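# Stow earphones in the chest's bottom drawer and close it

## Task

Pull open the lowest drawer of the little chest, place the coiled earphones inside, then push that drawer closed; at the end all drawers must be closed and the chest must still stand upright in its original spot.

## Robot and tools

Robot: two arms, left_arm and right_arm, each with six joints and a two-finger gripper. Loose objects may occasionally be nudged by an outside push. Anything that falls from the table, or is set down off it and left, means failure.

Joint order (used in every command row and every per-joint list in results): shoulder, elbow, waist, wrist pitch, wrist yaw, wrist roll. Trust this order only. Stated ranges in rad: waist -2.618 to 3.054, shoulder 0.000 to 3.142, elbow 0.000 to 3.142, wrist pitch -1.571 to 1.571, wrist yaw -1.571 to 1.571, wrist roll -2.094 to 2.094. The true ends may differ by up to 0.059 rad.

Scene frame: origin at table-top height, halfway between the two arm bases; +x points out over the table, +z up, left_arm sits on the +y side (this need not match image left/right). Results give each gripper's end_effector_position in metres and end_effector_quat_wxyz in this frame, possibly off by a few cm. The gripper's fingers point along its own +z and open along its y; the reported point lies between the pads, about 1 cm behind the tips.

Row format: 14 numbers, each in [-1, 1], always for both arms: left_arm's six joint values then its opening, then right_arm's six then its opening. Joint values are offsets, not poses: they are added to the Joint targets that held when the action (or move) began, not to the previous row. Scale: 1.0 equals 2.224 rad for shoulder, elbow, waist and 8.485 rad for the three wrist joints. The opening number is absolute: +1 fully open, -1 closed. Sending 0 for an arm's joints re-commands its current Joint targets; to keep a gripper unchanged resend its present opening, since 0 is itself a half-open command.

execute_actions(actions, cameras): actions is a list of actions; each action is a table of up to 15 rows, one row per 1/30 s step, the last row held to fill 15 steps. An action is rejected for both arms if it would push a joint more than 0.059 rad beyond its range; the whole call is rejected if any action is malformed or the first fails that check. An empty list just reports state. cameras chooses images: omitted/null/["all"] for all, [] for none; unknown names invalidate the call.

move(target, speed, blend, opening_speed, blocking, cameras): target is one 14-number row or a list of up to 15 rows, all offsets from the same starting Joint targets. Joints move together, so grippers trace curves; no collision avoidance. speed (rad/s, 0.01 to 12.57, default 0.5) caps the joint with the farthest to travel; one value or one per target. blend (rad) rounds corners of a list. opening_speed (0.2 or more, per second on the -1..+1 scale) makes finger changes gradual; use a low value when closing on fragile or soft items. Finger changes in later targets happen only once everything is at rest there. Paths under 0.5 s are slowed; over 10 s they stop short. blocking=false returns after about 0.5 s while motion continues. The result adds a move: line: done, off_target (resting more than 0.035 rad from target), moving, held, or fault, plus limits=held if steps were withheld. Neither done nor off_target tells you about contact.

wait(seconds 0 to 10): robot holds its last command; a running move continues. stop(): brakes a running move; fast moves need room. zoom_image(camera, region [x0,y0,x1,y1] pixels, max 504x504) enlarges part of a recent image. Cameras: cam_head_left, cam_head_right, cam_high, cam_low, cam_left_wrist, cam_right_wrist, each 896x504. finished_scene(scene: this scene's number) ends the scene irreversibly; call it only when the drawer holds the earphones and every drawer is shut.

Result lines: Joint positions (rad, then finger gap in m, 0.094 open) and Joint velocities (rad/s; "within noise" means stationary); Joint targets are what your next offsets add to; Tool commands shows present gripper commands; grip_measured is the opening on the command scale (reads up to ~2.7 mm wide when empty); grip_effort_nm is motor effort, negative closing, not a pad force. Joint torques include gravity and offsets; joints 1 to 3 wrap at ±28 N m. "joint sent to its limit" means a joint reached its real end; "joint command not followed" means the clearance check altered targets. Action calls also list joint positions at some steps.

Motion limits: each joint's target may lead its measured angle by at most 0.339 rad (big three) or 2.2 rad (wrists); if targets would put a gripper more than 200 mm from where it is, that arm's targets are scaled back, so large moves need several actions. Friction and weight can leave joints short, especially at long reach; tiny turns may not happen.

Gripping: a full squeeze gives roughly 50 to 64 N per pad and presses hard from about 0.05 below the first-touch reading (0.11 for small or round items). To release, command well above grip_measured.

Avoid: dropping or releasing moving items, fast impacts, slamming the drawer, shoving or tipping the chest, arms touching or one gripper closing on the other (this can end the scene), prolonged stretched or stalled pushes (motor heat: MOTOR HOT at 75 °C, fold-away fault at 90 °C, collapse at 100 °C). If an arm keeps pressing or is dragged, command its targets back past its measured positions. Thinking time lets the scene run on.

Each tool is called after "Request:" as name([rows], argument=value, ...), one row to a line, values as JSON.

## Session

Request:
execute_actions(actions=[])

Scene clock: 0.00 s.
left_arm: end_effector_position=(+0.3944, +0.3220, +0.0761) grip_measured=+1.000 grip_effort_nm=n/a end_effector_quat_wxyz=(+0.546, -0.045, +0.835, +0.051) | right_arm: end_effector_position=(+0.3831, -0.3333, +0.0741) grip_measured=+1.000 grip_effort_nm=n/a end_effector_quat_wxyz=(+0.552, +0.085, +0.829, -0.035)
Joint names: [shoulder, elbow, waist, wrist pitch, wrist yaw, wrist roll]
Joint positions: left_arm=[1.575 0.399 -0.004 0.763 -0.139 -0.022 0.094] | right_arm=[1.555 0.347 -0.032 0.807 0.123 0.09 0.094]
Joint velocities: within noise
Joint torques (N m): no reading
Motor temperatures (°C): left_arm=[22 22 23 22 20 19 22] | right_arm=[20 25 22 19 22 22 23]
Heat: left arm: 23 °C; right arm: 25 °C.
Joint targets: left_arm=[1.570 0.406 -0.004 0.764 -0.139 -0.022] | right_arm=[1.551 0.353 -0.032 0.805 0.123 0.090]
Tool commands: left_gripper/opening=+1.0 right_gripper/opening=+1.0

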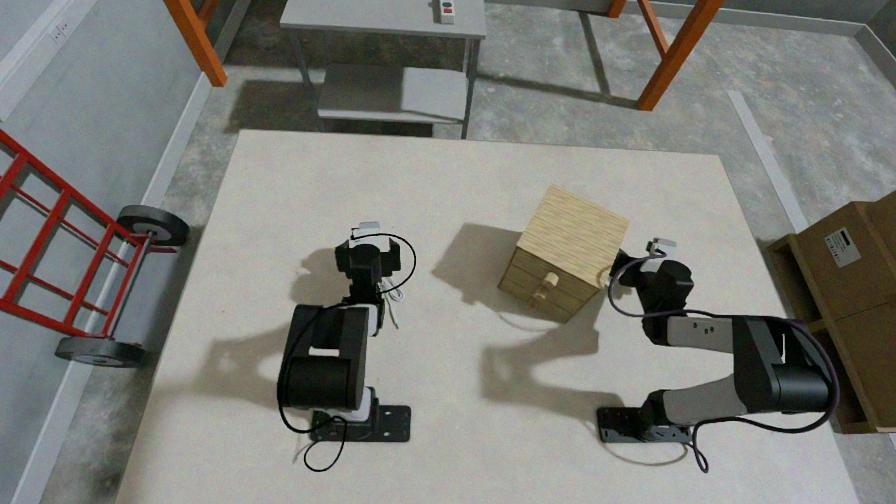

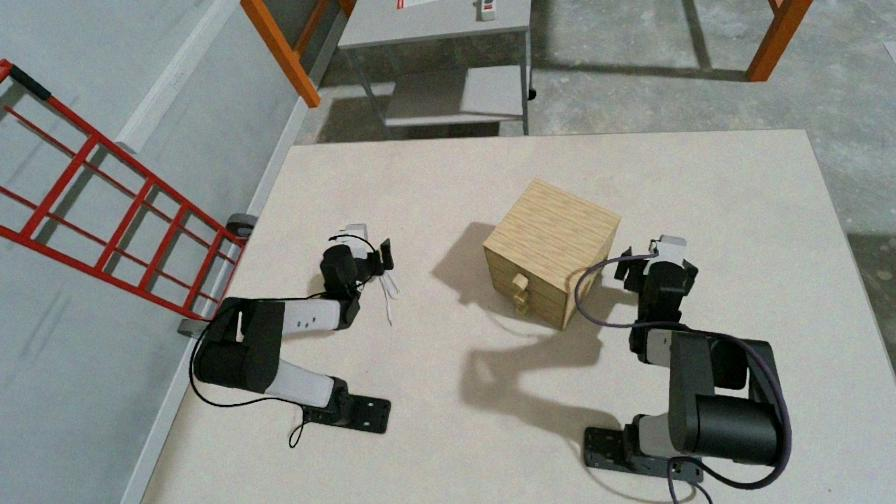

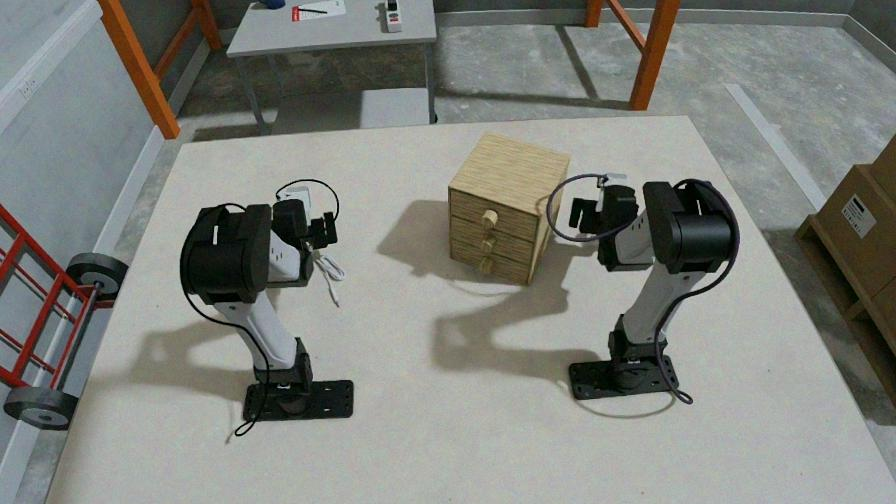

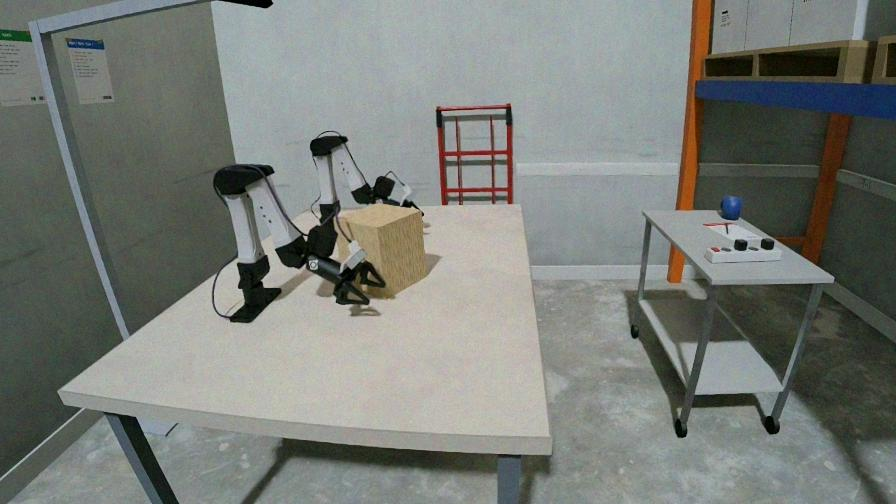

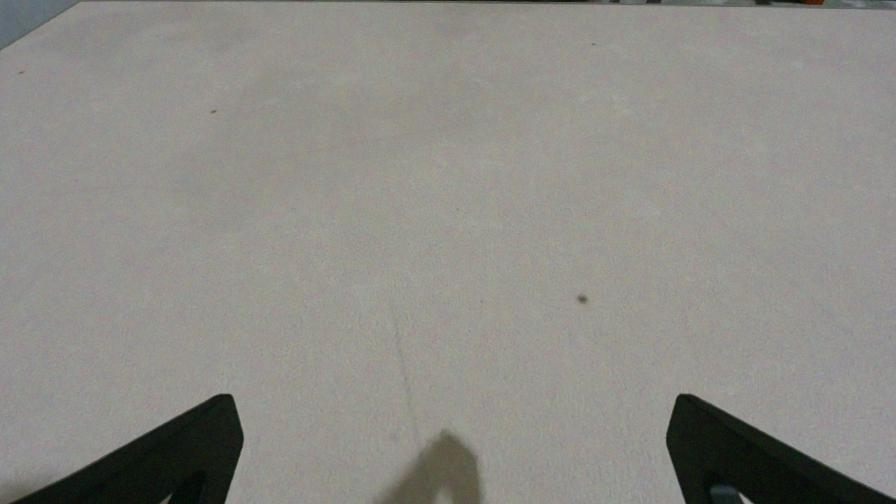

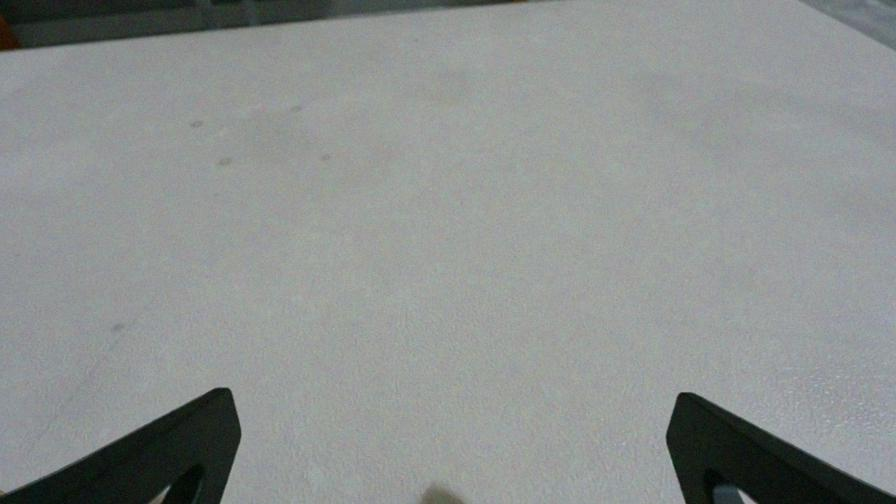

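Request:
execute_actions(actions=[], cameras=["cam_high", "cam_head_left", "cam_left_wrist"])

Scene clock: 46.40 s.
left_arm: end_effector_position=(+0.3944, +0.3220, +0.0761) grip_measured=+1.000 grip_effort_nm=0.032 end_effector_quat_wxyz=(+0.546, -0.045, +0.835, +0.051) | right_arm: end_effector_position=(+0.3831, -0.3333, +0.0741) grip_measured=+1.000 grip_effort_nm=-0.017 end_effector_quat_wxyz=(+0.552, +0.085, +0.829, -0.035)
Joint names: [shoulder, elbow, waist, wrist pitch, wrist yaw, wrist roll]
Joint positions: left_arm=[1.575 0.399 -0.004 0.763 -0.139 -0.022 0.094] | right_arm=[1.555 0.347 -0.032 0.807 0.123 0.09 0.094]
Joint velocities: within noise
Joint torques (N m): left_arm=[-4.78 5.38 -0.01 1.63 -0.1 -0.01] | right_arm=[-6.6 5.37 0.29 2.21 0 -0.04]
Motor temperatures (°C): left_arm=[24 26 23 26 20 19 22] | right_arm=[23 30 22 25 22 22 23]
Heat: left arm: 26 °C; right arm: 30 °C.
Joint targets: left_arm=[1.570 0.406 -0.004 0.764 -0.139 -0.022] | right_arm=[1.551 0.353 -0.032 0.805 0.123 0.090]
Tool commands: left_gripper/opening=+1.0 right_gripper/opening=+1.0
Images, in order (width x height): cam_head_left 896x504, cam_high 896x504, cam_left_wrist 896x504.

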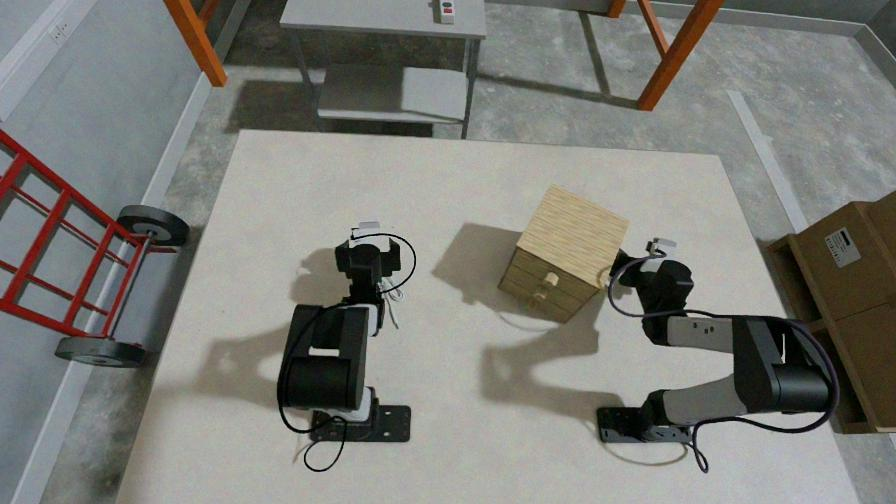

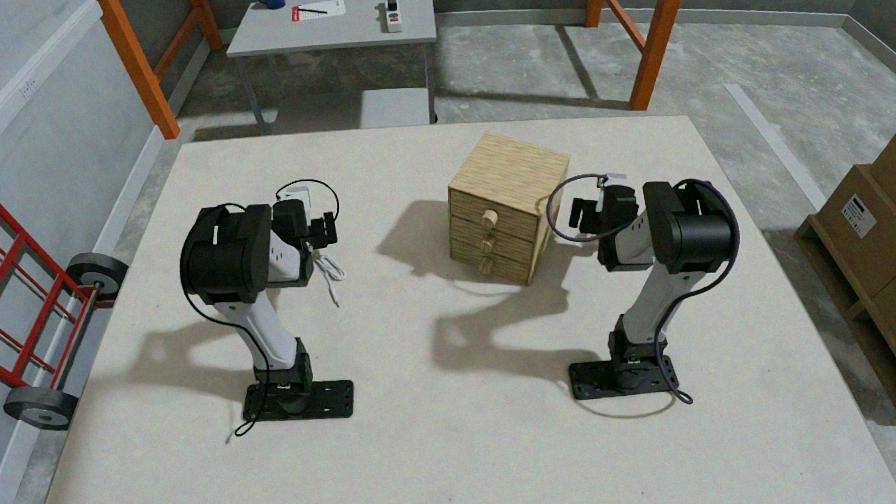

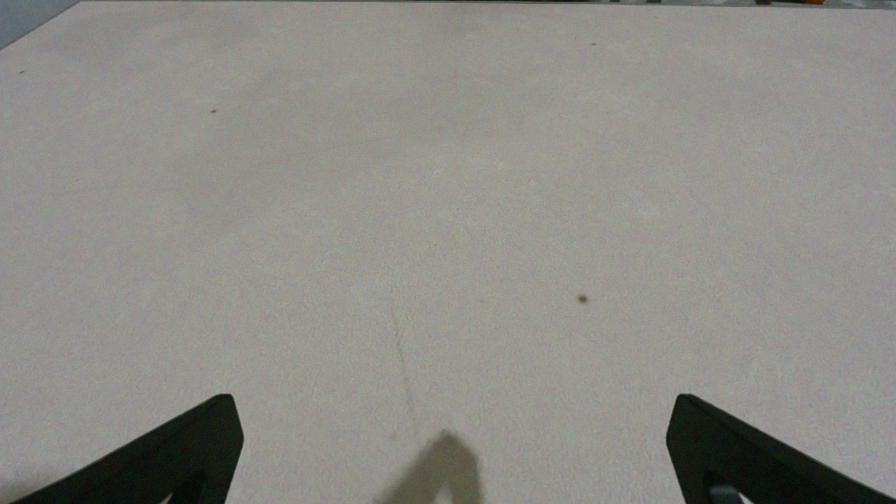

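Request:
zoom_image(camera="cam_high", region=[260, 120, 600, 320])

Request:
zoom_image(camera="cam_high", region=[285, 230, 385, 320])

Scaled by 1.482 from the camera's 896x504 image, which has a finer 1280x720 frame.

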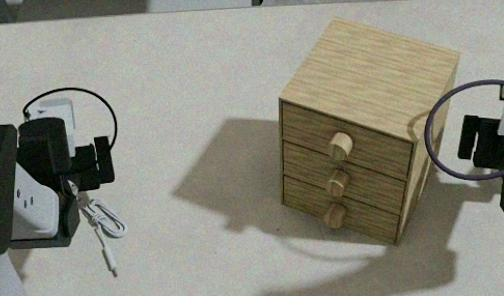

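Scaled by 5.040 from the camera's 896x504 image, which has a finer 1280x720 frame.

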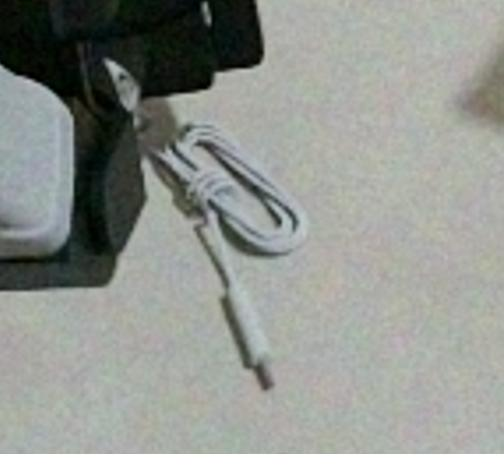

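Request:
zoom_image(camera="cam_high", region=[430, 120, 590, 300])

Request:
zoom_image(camera="cam_head_left", region=[470, 170, 650, 340])

Scaled by 2.800 from the camera's 896x504 image, which has a finer 1280x720 frame.

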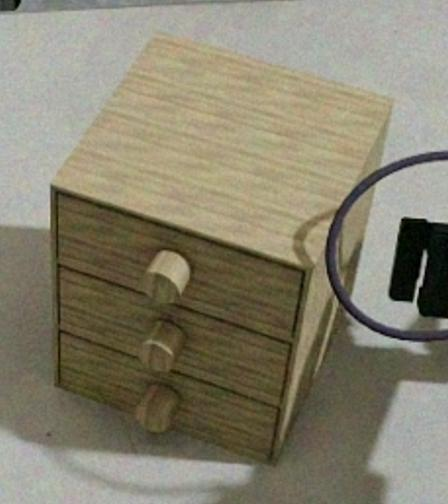

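Scaled by 2.800 from the camera's 896x504 image, which has a finer 1280x720 frame.

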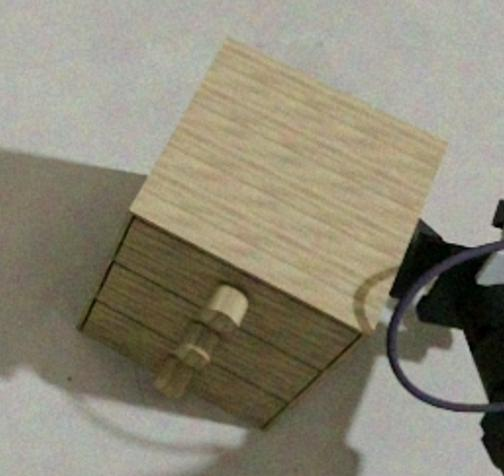

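Request:
move([
  [-0.1713, 0.0472, -0.4478, -0.0926, -0.0543, -0.0481, 0.0, 0, 0, 0, 0, 0, 0, 1],
  [0.0830, 0.1355, -0.6068, -0.0505, -0.0737, -0.0655, 0.0, 0, 0, 0, 0, 0, 0, 1],
], speed=[0.7, 0.5], blend=[0.15, 0], cameras=["cam_high", "cam_left_wrist"])

Scene clock: 121.53 s.
left_arm: end_effector_position=(+0.1986, -0.0478, +0.0517) grip_measured=+0.002 grip_effort_nm=-0.085 end_effector_quat_wxyz=(+0.489, +0.190, +0.844, -0.110) | right_arm: end_effector_position=(+0.3831, -0.3333, +0.0741) grip_measured=+1.000 grip_effort_nm=-0.012 end_effector_quat_wxyz=(+0.552, +0.085, +0.829, -0.035)
Joint names: [shoulder, elbow, waist, wrist pitch, wrist yaw, wrist roll]
Joint positions: left_arm=[1.747 0.678 -1.349 0.321 -0.752 -0.565 0.047] | right_arm=[1.555 0.347 -0.032 0.807 0.123 0.09 0.094]
Joint velocities: within noise
Joint torques (N m): left_arm=[-5.08 7.25 -0.55 1.38 -0.44 -0.14] | right_arm=[-6.58 5.38 0.21 2.2 -0.05 -0.07]
Motor temperatures (°C): left_arm=[25 28 23 30 20 19 22] | right_arm=[24 32 22 29 22 22 23]
Heat: left arm: 30 °C; right arm: 32 °C.
Joint targets: left_arm=[1.755 0.707 -1.354 0.335 -0.764 -0.578] | right_arm=[1.551 0.353 -0.032 0.805 0.123 0.090]
move: done
Images, in order (width x height): cam_high 896x504, cam_left_wrist 896x504.

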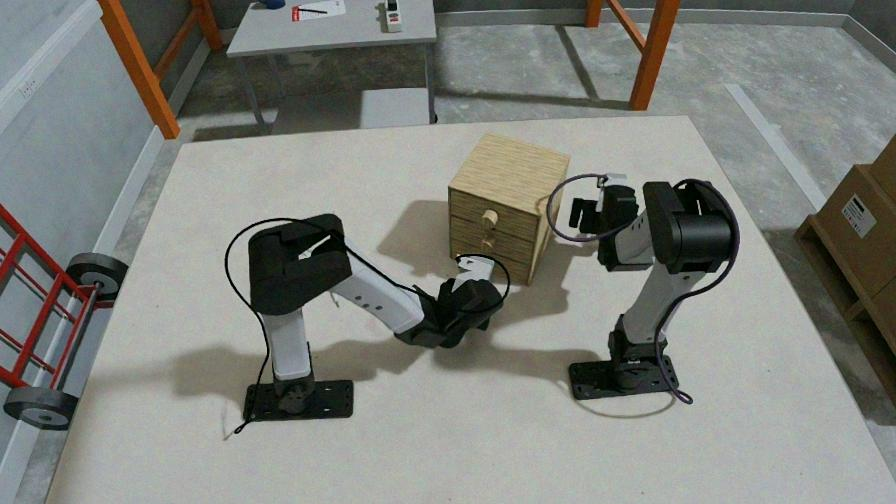

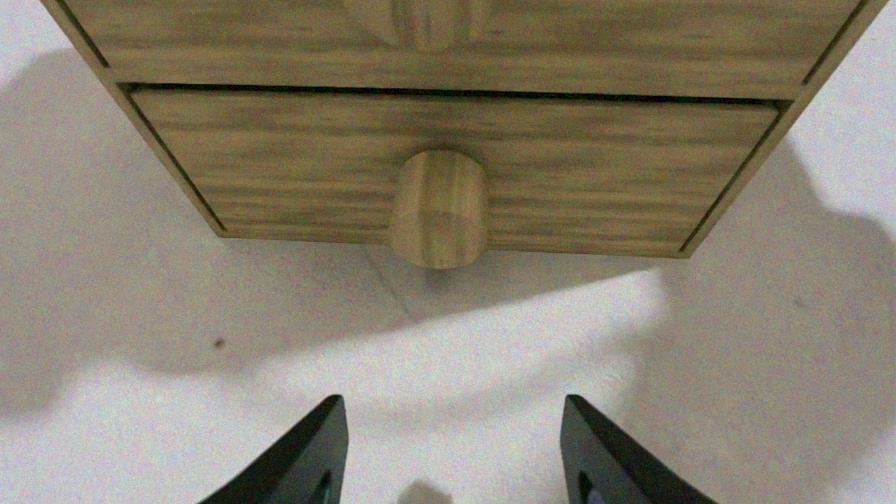

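Request:
zoom_image(camera="cam_left_wrist", region=[360, 120, 520, 300])

Scaled by 2.800 from the camera's 896x504 image, which has a finer 1280x720 frame.

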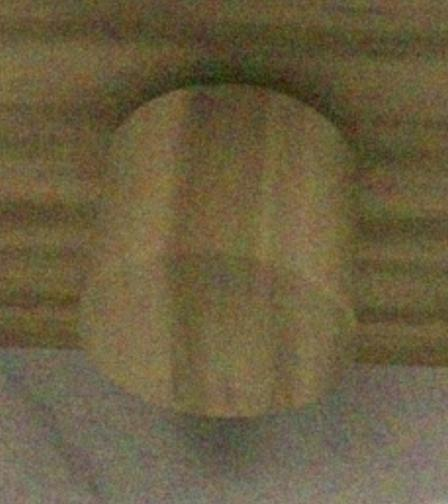

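Request:
move([
  [0.02496, 0.0210, 0.04618, 0.00778, 0.01118, 0.01267, 0.0, 0, 0, 0, 0, 0, 0, 1],
  [0.04015, 0.03997, 0.06075, 0.00864, 0.01415, 0.01569, 0.0, 0, 0, 0, 0, 0, 0, 1],
], speed=0.25, blend=[0.03, 0], cameras=["cam_left_wrist", "cam_low"])

Scene clock: 194.50 s.
left_arm: end_effector_position=(+0.2421, -0.0646, +0.0530) grip_measured=+0.002 grip_effort_nm=-0.081 end_effector_quat_wxyz=(+0.491, +0.191, +0.842, -0.114) | right_arm: end_effector_position=(+0.3831, -0.3333, +0.0741) grip_measured=+1.000 grip_effort_nm=-0.007 end_effector_quat_wxyz=(+0.552, +0.085, +0.829, -0.035)
Joint names: [shoulder, elbow, waist, wrist pitch, wrist yaw, wrist roll]
Joint positions: left_arm=[1.833 0.77 -1.226 0.394 -0.654 -0.454 0.047] | right_arm=[1.555 0.347 -0.032 0.807 0.123 0.09 0.094]
Joint velocities: within noise
Joint torques (N m): left_arm=[-5.57 7.09 0.49 1.48 -0.19 0.1] | right_arm=[-6.49 5.37 0.42 2.21 -0.06 -0.11]
Motor temperatures (°C): left_arm=[28 30 23 32 20 19 22] | right_arm=[24 33 22 31 22 22 23]
Heat: left arm: 32 °C; right arm: 33 °C.
Joint targets: left_arm=[1.844 0.796 -1.219 0.409 -0.644 -0.444] | right_arm=[1.551 0.353 -0.032 0.805 0.123 0.090]
move: done; blend cut to 0.0211 rad at target 1
Images, in order (width x height): cam_low 896x504, cam_left_wrist 896x504.

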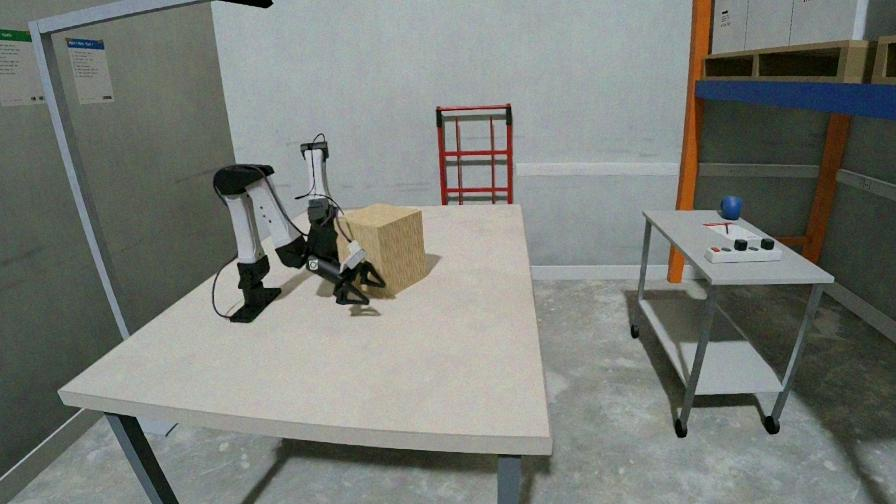

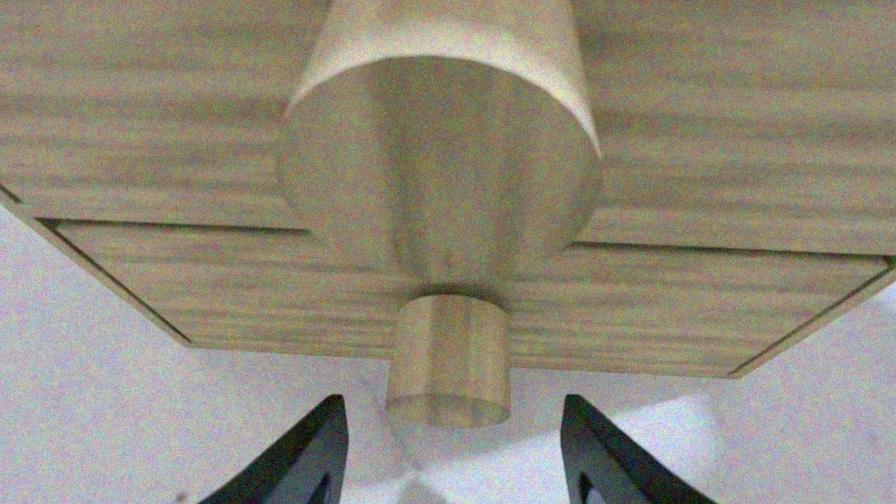

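Request:
move([
  [0.01439, 0.00958, 0.01052, 0.0017, 0.00224, 0.00217, 0.0, 0, 0, 0, 0, 0, 0, 1],
  [0.01439, 0.00958, 0.01052, 0.0017, 0.00224, 0.00217, -0.55, 0, 0, 0, 0, 0, 0, 1],
], speed=0.1, opening_speed=0.4, cameras=["cam_left_wrist"])

Scene clock: 257.50 s.
left_arm: end_effector_position=(+0.2507, -0.0673, +0.0479) grip_measured=-0.447 grip_effort_nm=-0.974 end_effector_quat_wxyz=(+0.488, +0.195, +0.843, -0.112) | right_arm: end_effector_position=(+0.3831, -0.3333, +0.0741) grip_measured=+1.000 grip_effort_nm=-0.022 end_effector_quat_wxyz=(+0.552, +0.085, +0.829, -0.035)
Joint names: [shoulder, elbow, waist, wrist pitch, wrist yaw, wrist roll]
Joint positions: left_arm=[1.864 0.789 -1.203 0.409 -0.633 -0.434 0.026] | right_arm=[1.555 0.347 -0.032 0.807 0.123 0.09 0.094]
Joint velocities: within noise
Joint torques (N m): left_arm=[-5.78 7.16 0.49 1.48 -0.2 0.07] | right_arm=[-6.56 5.48 0.32 2.19 -0.04 -0.05]
Motor temperatures (°C): left_arm=[28 35 23 34 20 19 22] | right_arm=[24 34 22 33 22 22 23]
Heat: left arm: 35 °C; right arm: 34 °C.
Joint targets: left_arm=[1.876 0.817 -1.195 0.423 -0.625 -0.426] | right_arm=[1.551 0.353 -0.032 0.805 0.123 0.090]
move: done
Images, in order (width x height): cam_left_wrist 896x504.

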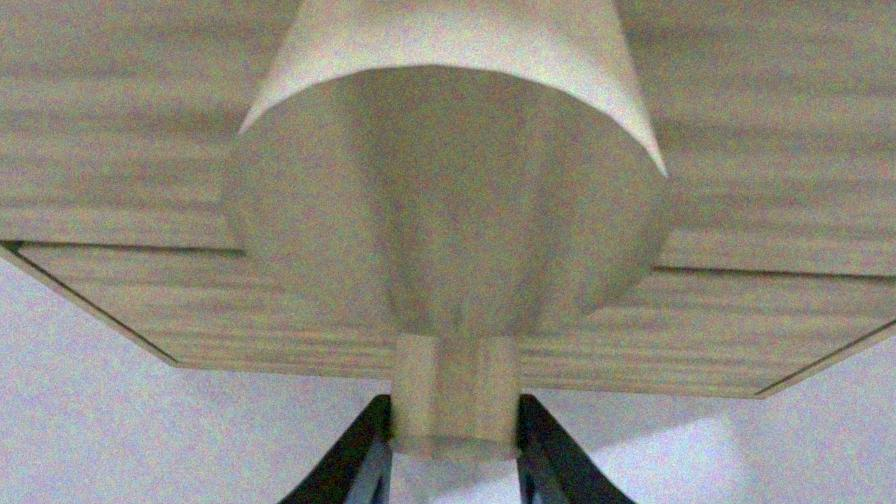

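Request:
move([
  [-0.01439, -0.01888, -0.00719, -0.002, -0.00212, -0.00212, -0.55, 0, 0, 0, 0, 0, 0, 1],
  [-0.04267, -0.05589, -0.03674, -0.00344, -0.00841, -0.00853, -0.55, 0, 0, 0, 0, 0, 0, 1],
  [-0.07037, -0.08822, -0.07095, -0.00735, -0.01517, -0.01635, -0.55, 0, 0, 0, 0, 0, 0, 1],
], speed=[0.1, 0.2, 0.2], blend=[0.015, 0.03, 0], cameras=["cam_left_wrist", "cam_high"])

Scene clock: 293.13 s.
left_arm: end_effector_position=(+0.1981, -0.0407, +0.0463) grip_measured=-0.448 grip_effort_nm=-0.994 end_effector_quat_wxyz=(+0.490, +0.194, +0.843, -0.112) | right_arm: end_effector_position=(+0.3831, -0.3333, +0.0741) grip_measured=+1.000 grip_effort_nm=-0.012 end_effector_quat_wxyz=(+0.552, +0.085, +0.829, -0.035)
Joint names: [shoulder, elbow, waist, wrist pitch, wrist yaw, wrist roll]
Joint positions: left_arm=[1.742 0.634 -1.344 0.371 -0.743 -0.549 0.026] | right_arm=[1.555 0.347 -0.032 0.807 0.123 0.09 0.094]
Joint velocities: within noise
Joint torques (N m): left_arm=[-7.35 3.73 -0.88 1.16 -0.42 -0.15] | right_arm=[-6.52 5.49 0.32 2.17 -0.03 -0.04]
Motor temperatures (°C): left_arm=[30 33 23 33 20 19 24] | right_arm=[25 34 22 33 22 22 23]
Heat: left arm: 33 °C; right arm: 34 °C.
Joint targets: left_arm=[1.719 0.621 -1.353 0.361 -0.754 -0.564] | right_arm=[1.551 0.353 -0.032 0.805 0.123 0.090]
move: done
Images, in order (width x height): cam_high 896x504, cam_left_wrist 896x504.

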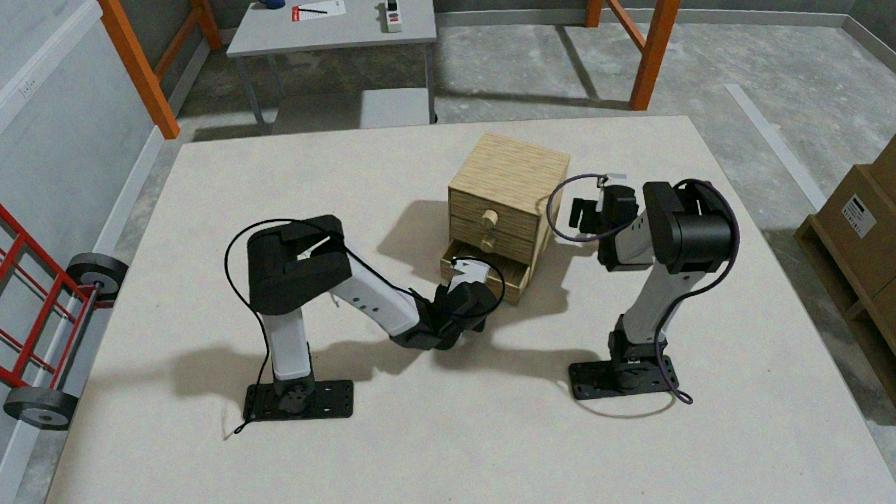

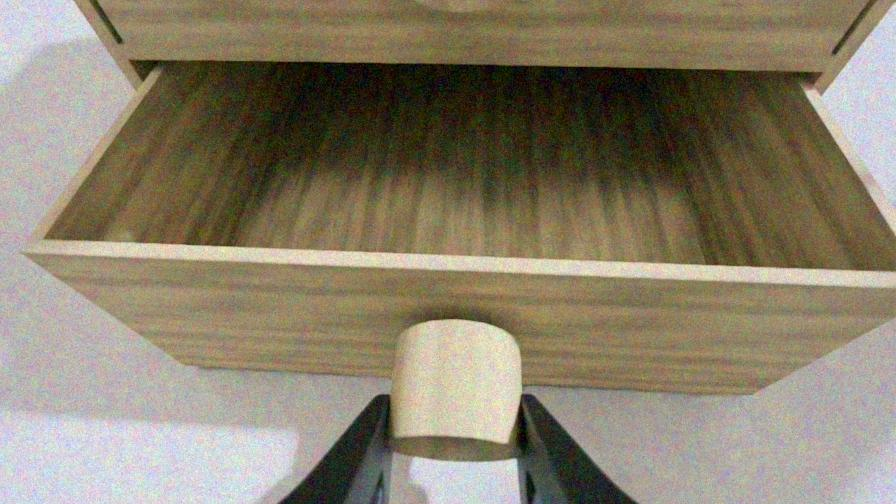

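Request:
move([
  [-0.0272, -0.02581, -0.03943, -0.0076, -0.00741, -0.01051, -0.55, 0, 0, 0, 0, 0, 0, 1],
  [-0.05414, -0.04555, -0.09195, -0.02116, -0.01657, -0.02614, -0.55, 0, 0, 0, 0, 0, 0, 1],
], speed=[0.2, 0.25], blend=[0.03, 0], cameras=["cam_left_wrist", "cam_high", "cam_head_left"])

Scene clock: 307.37 s.
left_arm: end_effector_position=(+0.1395, -0.0097, +0.0428) grip_measured=-0.448 grip_effort_nm=-0.999 end_effector_quat_wxyz=(+0.487, +0.194, +0.845, -0.111) | right_arm: end_effector_position=(+0.3831, -0.3333, +0.0741) grip_measured=+1.000 grip_effort_nm=-0.017 end_effector_quat_wxyz=(+0.552, +0.085, +0.829, -0.035)
Joint names: [shoulder, elbow, waist, wrist pitch, wrist yaw, wrist roll]
Joint positions: left_arm=[1.622 0.53 -1.548 0.186 -0.879 -0.776 0.026] | right_arm=[1.555 0.347 -0.032 0.807 0.123 0.09 0.094]
Joint velocities: within noise
Joint torques (N m): left_arm=[-6.22 3.85 -0.94 1.01 -0.56 -0.13] | right_arm=[-6.58 5.35 0.35 2.19 -0.06 -0.04]
Motor temperatures (°C): left_arm=[30 32 23 33 20 19 24] | right_arm=[25 34 22 34 22 22 23]
Heat: left arm: 33 °C; right arm: 34 °C.
Joint targets: left_arm=[1.599 0.519 -1.558 0.181 -0.894 -0.786] | right_arm=[1.551 0.353 -0.032 0.805 0.123 0.090]
move: done
Images, in order (width x height): cam_head_left 896x504, cam_high 896x504, cam_left_wrist 896x504.

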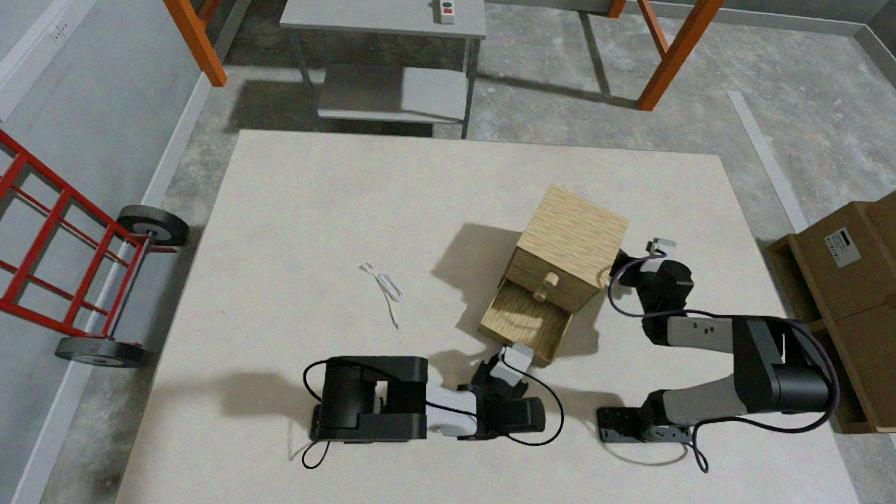

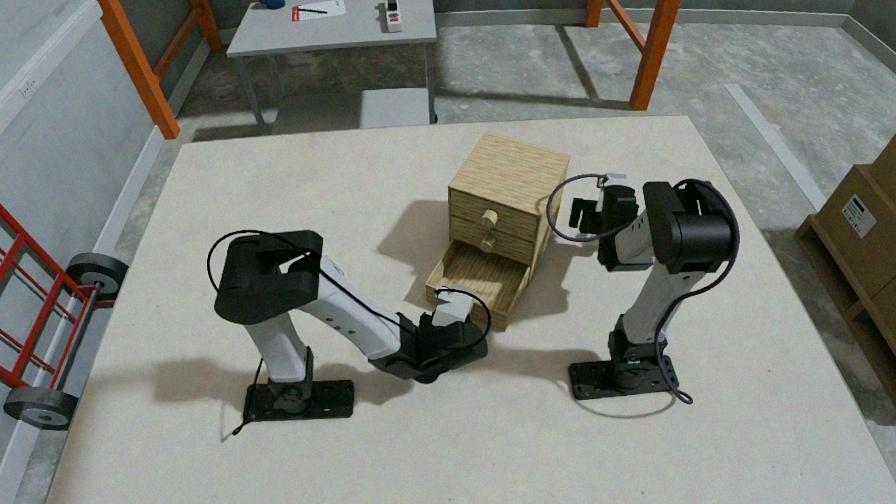

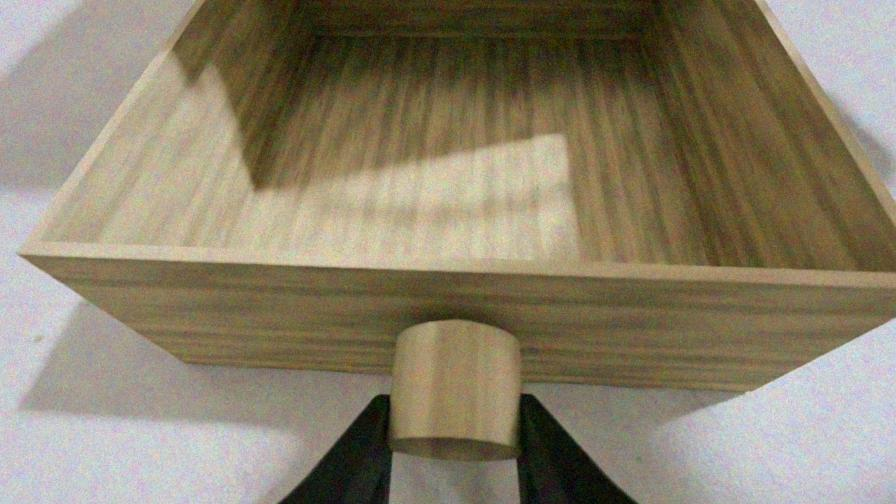

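Request:
zoom_image(camera="cam_head_left", region=[340, 245, 430, 340])

Scaled by 5.305 from the camera's 896x504 image, which has a finer 1280x720 frame.

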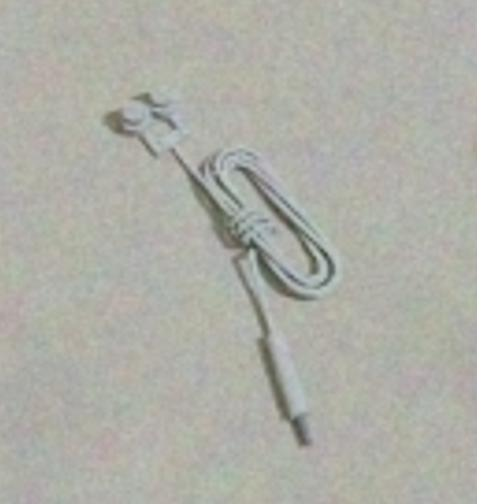

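Request:
move([
  [0.00315, 0.01619, 0.0045, 0.00059, 0.00177, 0.00118, -0.55, 0, 0, 0, 0, 0, 0, 1],
  [0.00315, 0.01619, 0.0045, 0.00059, 0.00177, 0.00118, 0.2, 0, 0, 0, 0, 0, 0, 1],
  [-0.10342, 0.09739, 0.00333, -0.04667, 0.00145, 0.0021, 0.2, 0, 0, 0, 0, 0, 0, 1],
  [-0.10971, 0.1893, 0.5045, -0.11514, 0.04926, -0.02239, 0.2, 0, 0, 0, 0, 0, 0, 1],
], speed=[0.1, 0.1, 0.3, 0.7], blend=[0, 0, 0.1, 0], opening_speed=0.5, cameras=["cam_left_wrist", "cam_high"])

Scene clock: 389.60 s.
left_arm: end_effector_position=(+0.2918, +0.2505, +0.1019) grip_measured=+0.198 grip_effort_nm=0.164 end_effector_quat_wxyz=(+0.271, -0.284, +0.916, +0.081) | right_arm: end_effector_position=(+0.3831, -0.3333, +0.0741) grip_measured=+1.000 grip_effort_nm=-0.017 end_effector_quat_wxyz=(+0.552, +0.085, +0.829, -0.035)
Joint names: [shoulder, elbow, waist, wrist pitch, wrist yaw, wrist roll]
Joint positions: left_arm=[1.372 0.91 -0.442 -0.789 -0.484 -0.964 0.056] | right_arm=[1.555 0.347 -0.032 0.807 0.123 0.09 0.094]
Joint velocities: within noise
Joint torques (N m): left_arm=[-5.09 8.34 0.47 0.6 -0.27 -0.14] | right_arm=[-6.53 5.37 0.24 2.21 -0.01 -0.05]
Motor temperatures (°C): left_arm=[31 31 23 31 20 19 24] | right_arm=[25 35 22 34 22 22 23]
Heat: left arm: 31 °C; right arm: 35 °C.
Joint targets: left_arm=[1.355 0.941 -0.435 -0.796 -0.476 -0.976] | right_arm=[1.551 0.353 -0.032 0.805 0.123 0.090]
move: done
Images, in order (width x height): cam_high 896x504, cam_left_wrist 896x504.

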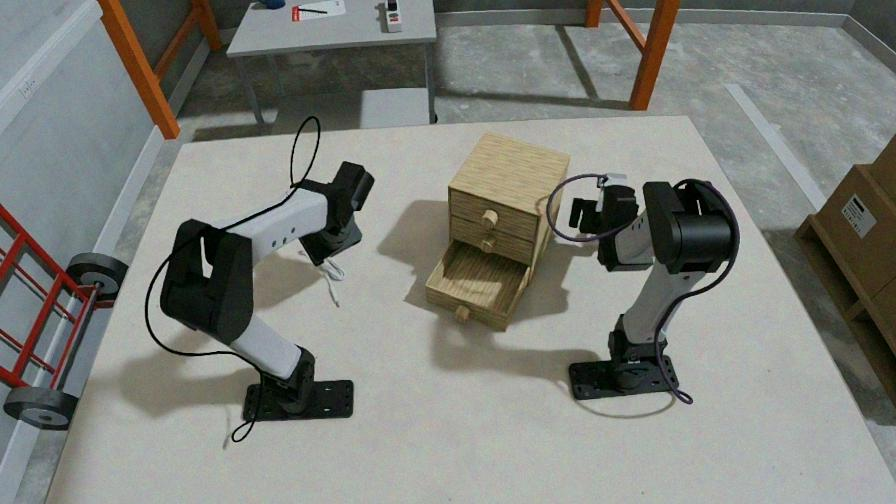

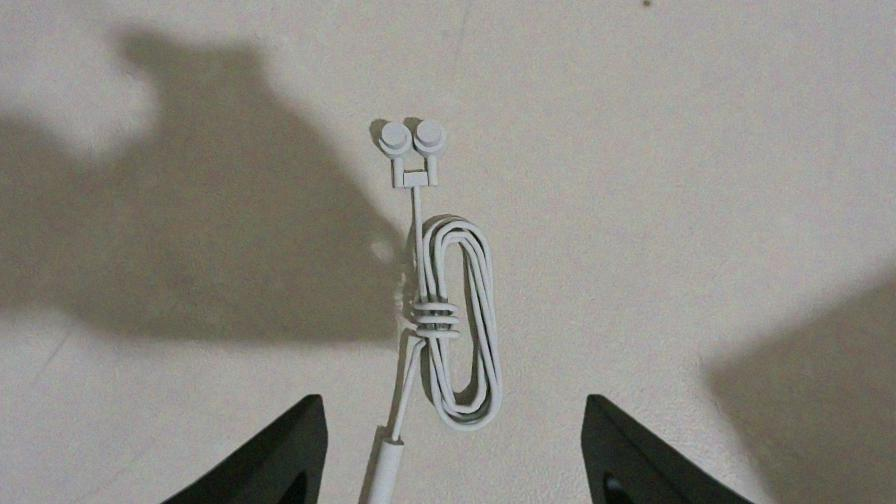

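Request:
move(target=[0.09681, 0.03687, 0.06677, -0.0016, 0.02706, 0.00906, 0.3, 0, 0, 0, 0, 0, 0, 1], speed=0.4, cameras=["cam_left_wrist"])

Scene clock: 478.07 s.
left_arm: end_effector_position=(+0.3028, +0.2539, +0.0593) grip_measured=+0.298 grip_effort_nm=0.149 end_effector_quat_wxyz=(+0.151, -0.311, +0.937, +0.050) | right_arm: end_effector_position=(+0.3831, -0.3333, +0.0741) grip_measured=+1.000 grip_effort_nm=-0.017 end_effector_quat_wxyz=(+0.552, +0.085, +0.829, -0.035)
Joint names: [shoulder, elbow, waist, wrist pitch, wrist yaw, wrist roll]
Joint positions: left_arm=[1.564 0.991 -0.293 -0.802 -0.255 -0.909 0.061] | right_arm=[1.555 0.347 -0.032 0.807 0.123 0.09 0.094]
Joint velocities: within noise
Joint torques (N m): left_arm=[-4.37 8.09 0.44 0.43 -0.18 0.1] | right_arm=[-6.69 5.46 0.27 2.18 -0.04 -0.05]
Motor temperatures (°C): left_arm=[28 40 23 28 20 19 23] | right_arm=[25 36 22 35 22 22 23]
Heat: left arm: 40 °C; right arm: 36 °C.
Joint targets: left_arm=[1.570 1.023 -0.287 -0.809 -0.246 -0.900] | right_arm=[1.551 0.353 -0.032 0.805 0.123 0.090]
move: done
Images, in order (width x height): cam_left_wrist 896x504.

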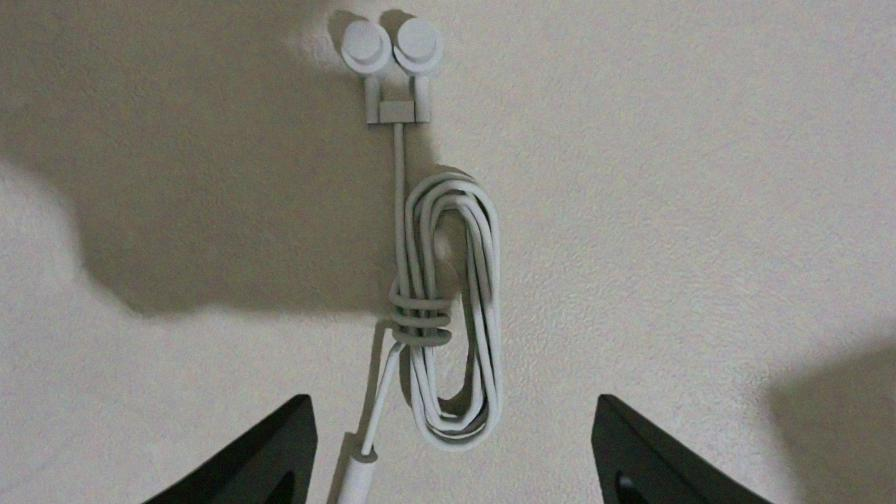

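Request:
move([
  [0, -0.01933, 0, 0, 0, 0, 0.3, 0, 0, 0, 0, 0, 0, 1],
  [0.02954, -0.06794, 0, 0.02203, 0, 0, 0.3, 0, 0, 0, 0, 0, 0, 1],
], speed=[0.2, 0.15], cameras=["cam_left_wrist"])

Scene clock: 529.97 s.
left_arm: end_effector_position=(+0.3016, +0.2540, +0.0195) grip_measured=+0.298 grip_effort_nm=0.149 end_effector_quat_wxyz=(+0.150, -0.311, +0.937, +0.050) | right_arm: end_effector_position=(+0.3831, -0.3333, +0.0741) grip_measured=+1.000 grip_effort_nm=-0.022 end_effector_quat_wxyz=(+0.552, +0.085, +0.829, -0.035)
Joint names: [shoulder, elbow, waist, wrist pitch, wrist yaw, wrist roll]
Joint positions: left_arm=[1.627 0.884 -0.293 -0.634 -0.253 -0.908 0.061] | right_arm=[1.555 0.347 -0.032 0.807 0.123 0.09 0.094]
Joint velocities: within noise
Joint torques (N m): left_arm=[-4.41 4.21 0.46 0.58 -0.17 0.1] | right_arm=[-6.6 5.48 0.42 2.17 -0.03 -0.07]
Motor temperatures (°C): left_arm=[28 39 23 27 20 19 23] | right_arm=[25 36 22 35 22 22 23]
Heat: left arm: 39 °C; right arm: 36 °C.
Joint targets: left_arm=[1.636 0.872 -0.287 -0.622 -0.247 -0.900] | right_arm=[1.551 0.353 -0.032 0.805 0.123 0.090]
move: done
Images, in order (width x height): cam_left_wrist 896x504.

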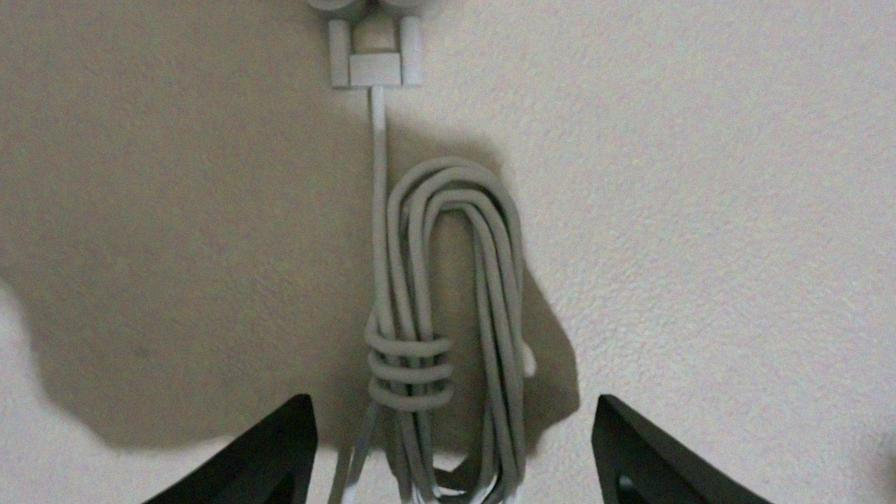

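Request:
move(target=[0, 0, 0, 0, 0, 0, -0.55, 0, 0, 0, 0, 0, 0, 1], opening_speed=0.35, cameras=["cam_left_wrist"])

Scene clock: 541.63 s.
left_arm: end_effector_position=(+0.3019, +0.2538, +0.0196) grip_measured=-0.548 grip_effort_nm=-0.085 end_effector_quat_wxyz=(+0.150, -0.311, +0.937, +0.049) | right_arm: end_effector_position=(+0.3831, -0.3333, +0.0741) grip_measured=+1.000 grip_effort_nm=-0.007 end_effector_quat_wxyz=(+0.552, +0.085, +0.829, -0.035)
Joint names: [shoulder, elbow, waist, wrist pitch, wrist yaw, wrist roll]
Joint positions: left_arm=[1.627 0.884 -0.293 -0.633 -0.253 -0.908 0.021] | right_arm=[1.555 0.347 -0.032 0.807 0.123 0.09 0.094]
Joint velocities: within noise
Joint torques (N m): left_arm=[-4.41 4.22 0.49 0.57 -0.17 0.09] | right_arm=[-6.64 5.59 0.39 2.2 -0.06 -0.03]
Motor temperatures (°C): left_arm=[28 38 23 27 20 19 23] | right_arm=[25 36 22 35 22 22 23]
Heat: left arm: 38 °C; right arm: 36 °C.
Joint targets: left_arm=[1.636 0.872 -0.287 -0.622 -0.246 -0.900] | right_arm=[1.551 0.353 -0.032 0.805 0.123 0.090]
move: done
Images, in order (width x height): cam_left_wrist 896x504.

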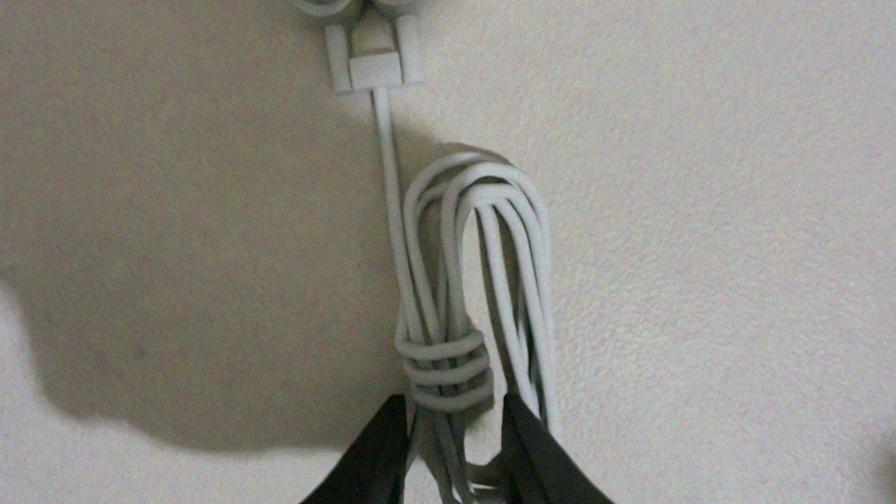

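Request:
move(target=[0, 0, 0, 0, 0, 0, -0.8, 0, 0, 0, 0, 0, 0, 1], opening_speed=0.3, cameras=["cam_left_wrist"])

Scene clock: 549.03 s.
left_arm: end_effector_position=(+0.3019, +0.2538, +0.0196) grip_measured=-0.798 grip_effort_nm=-0.085 end_effector_quat_wxyz=(+0.150, -0.311, +0.937, +0.049) | right_arm: end_effector_position=(+0.3831, -0.3333, +0.0741) grip_measured=+1.000 grip_effort_nm=-0.017 end_effector_quat_wxyz=(+0.552, +0.085, +0.829, -0.035)
Joint names: [shoulder, elbow, waist, wrist pitch, wrist yaw, wrist roll]
Joint positions: left_arm=[1.627 0.884 -0.293 -0.633 -0.253 -0.908 0.01] | right_arm=[1.555 0.347 -0.032 0.807 0.123 0.09 0.094]
Joint velocities: within noise
Joint torques (N m): left_arm=[-4.4 4.26 0.49 0.58 -0.17 0.09] | right_arm=[-6.56 5.35 0.31 2.21 -0.07 -0.05]
Motor temperatures (°C): left_arm=[28 37 23 27 20 19 23] | right_arm=[25 36 22 35 22 22 23]
Heat: left arm: 37 °C; right arm: 36 °C.
Joint targets: left_arm=[1.636 0.872 -0.287 -0.622 -0.246 -0.900] | right_arm=[1.551 0.353 -0.032 0.805 0.123 0.090]
move: done
Images, in order (width x height): cam_left_wrist 896x504.

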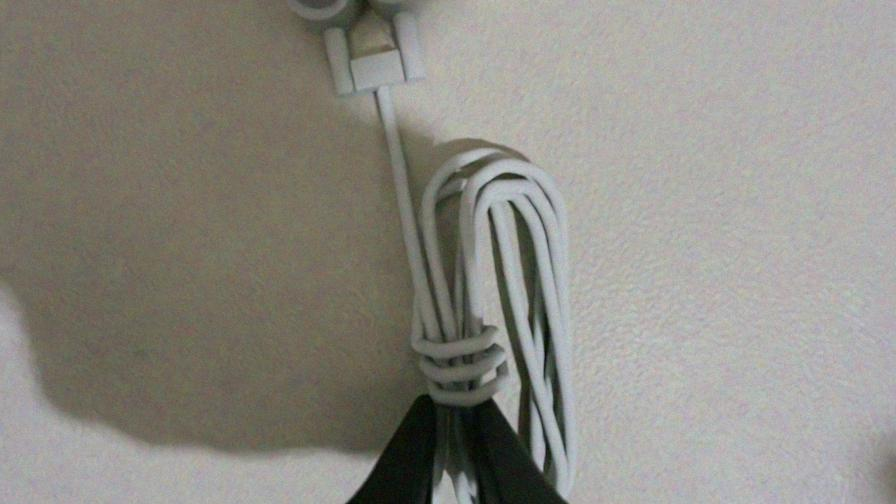

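Request:
move(target=[0, 0, 0, 0, 0, 0, -0.93, 0, 0, 0, 0, 0, 0, 1], opening_speed=0.2, cameras=["cam_left_wrist"])

Scene clock: 553.23 s.
left_arm: end_effector_position=(+0.3019, +0.2538, +0.0196) grip_measured=-0.927 grip_effort_nm=-0.110 end_effector_quat_wxyz=(+0.150, -0.311, +0.937, +0.049) | right_arm: end_effector_position=(+0.3831, -0.3333, +0.0741) grip_measured=+1.000 grip_effort_nm=-0.022 end_effector_quat_wxyz=(+0.552, +0.085, +0.829, -0.035)
Joint names: [shoulder, elbow, waist, wrist pitch, wrist yaw, wrist roll]
Joint positions: left_arm=[1.627 0.884 -0.293 -0.633 -0.253 -0.908 0.003] | right_arm=[1.555 0.347 -0.032 0.807 0.123 0.09 0.094]
Joint velocities: within noise
Joint torques (N m): left_arm=[-4.44 4.26 0.47 0.59 -0.17 0.09] | right_arm=[-6.56 5.53 0.43 2.2 -0.09 -0.04]
Motor temperatures (°C): left_arm=[28 37 23 27 20 19 23] | right_arm=[25 36 22 35 22 22 23]
Heat: left arm: 37 °C; right arm: 36 °C.
Joint targets: left_arm=[1.636 0.872 -0.287 -0.622 -0.246 -0.900] | right_arm=[1.551 0.353 -0.032 0.805 0.123 0.090]
move: done
Images, in order (width x height): cam_left_wrist 896x504.

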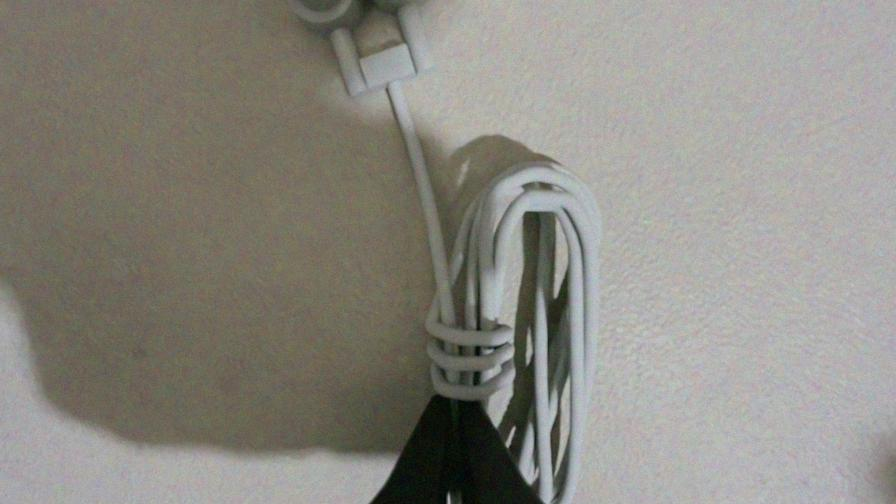

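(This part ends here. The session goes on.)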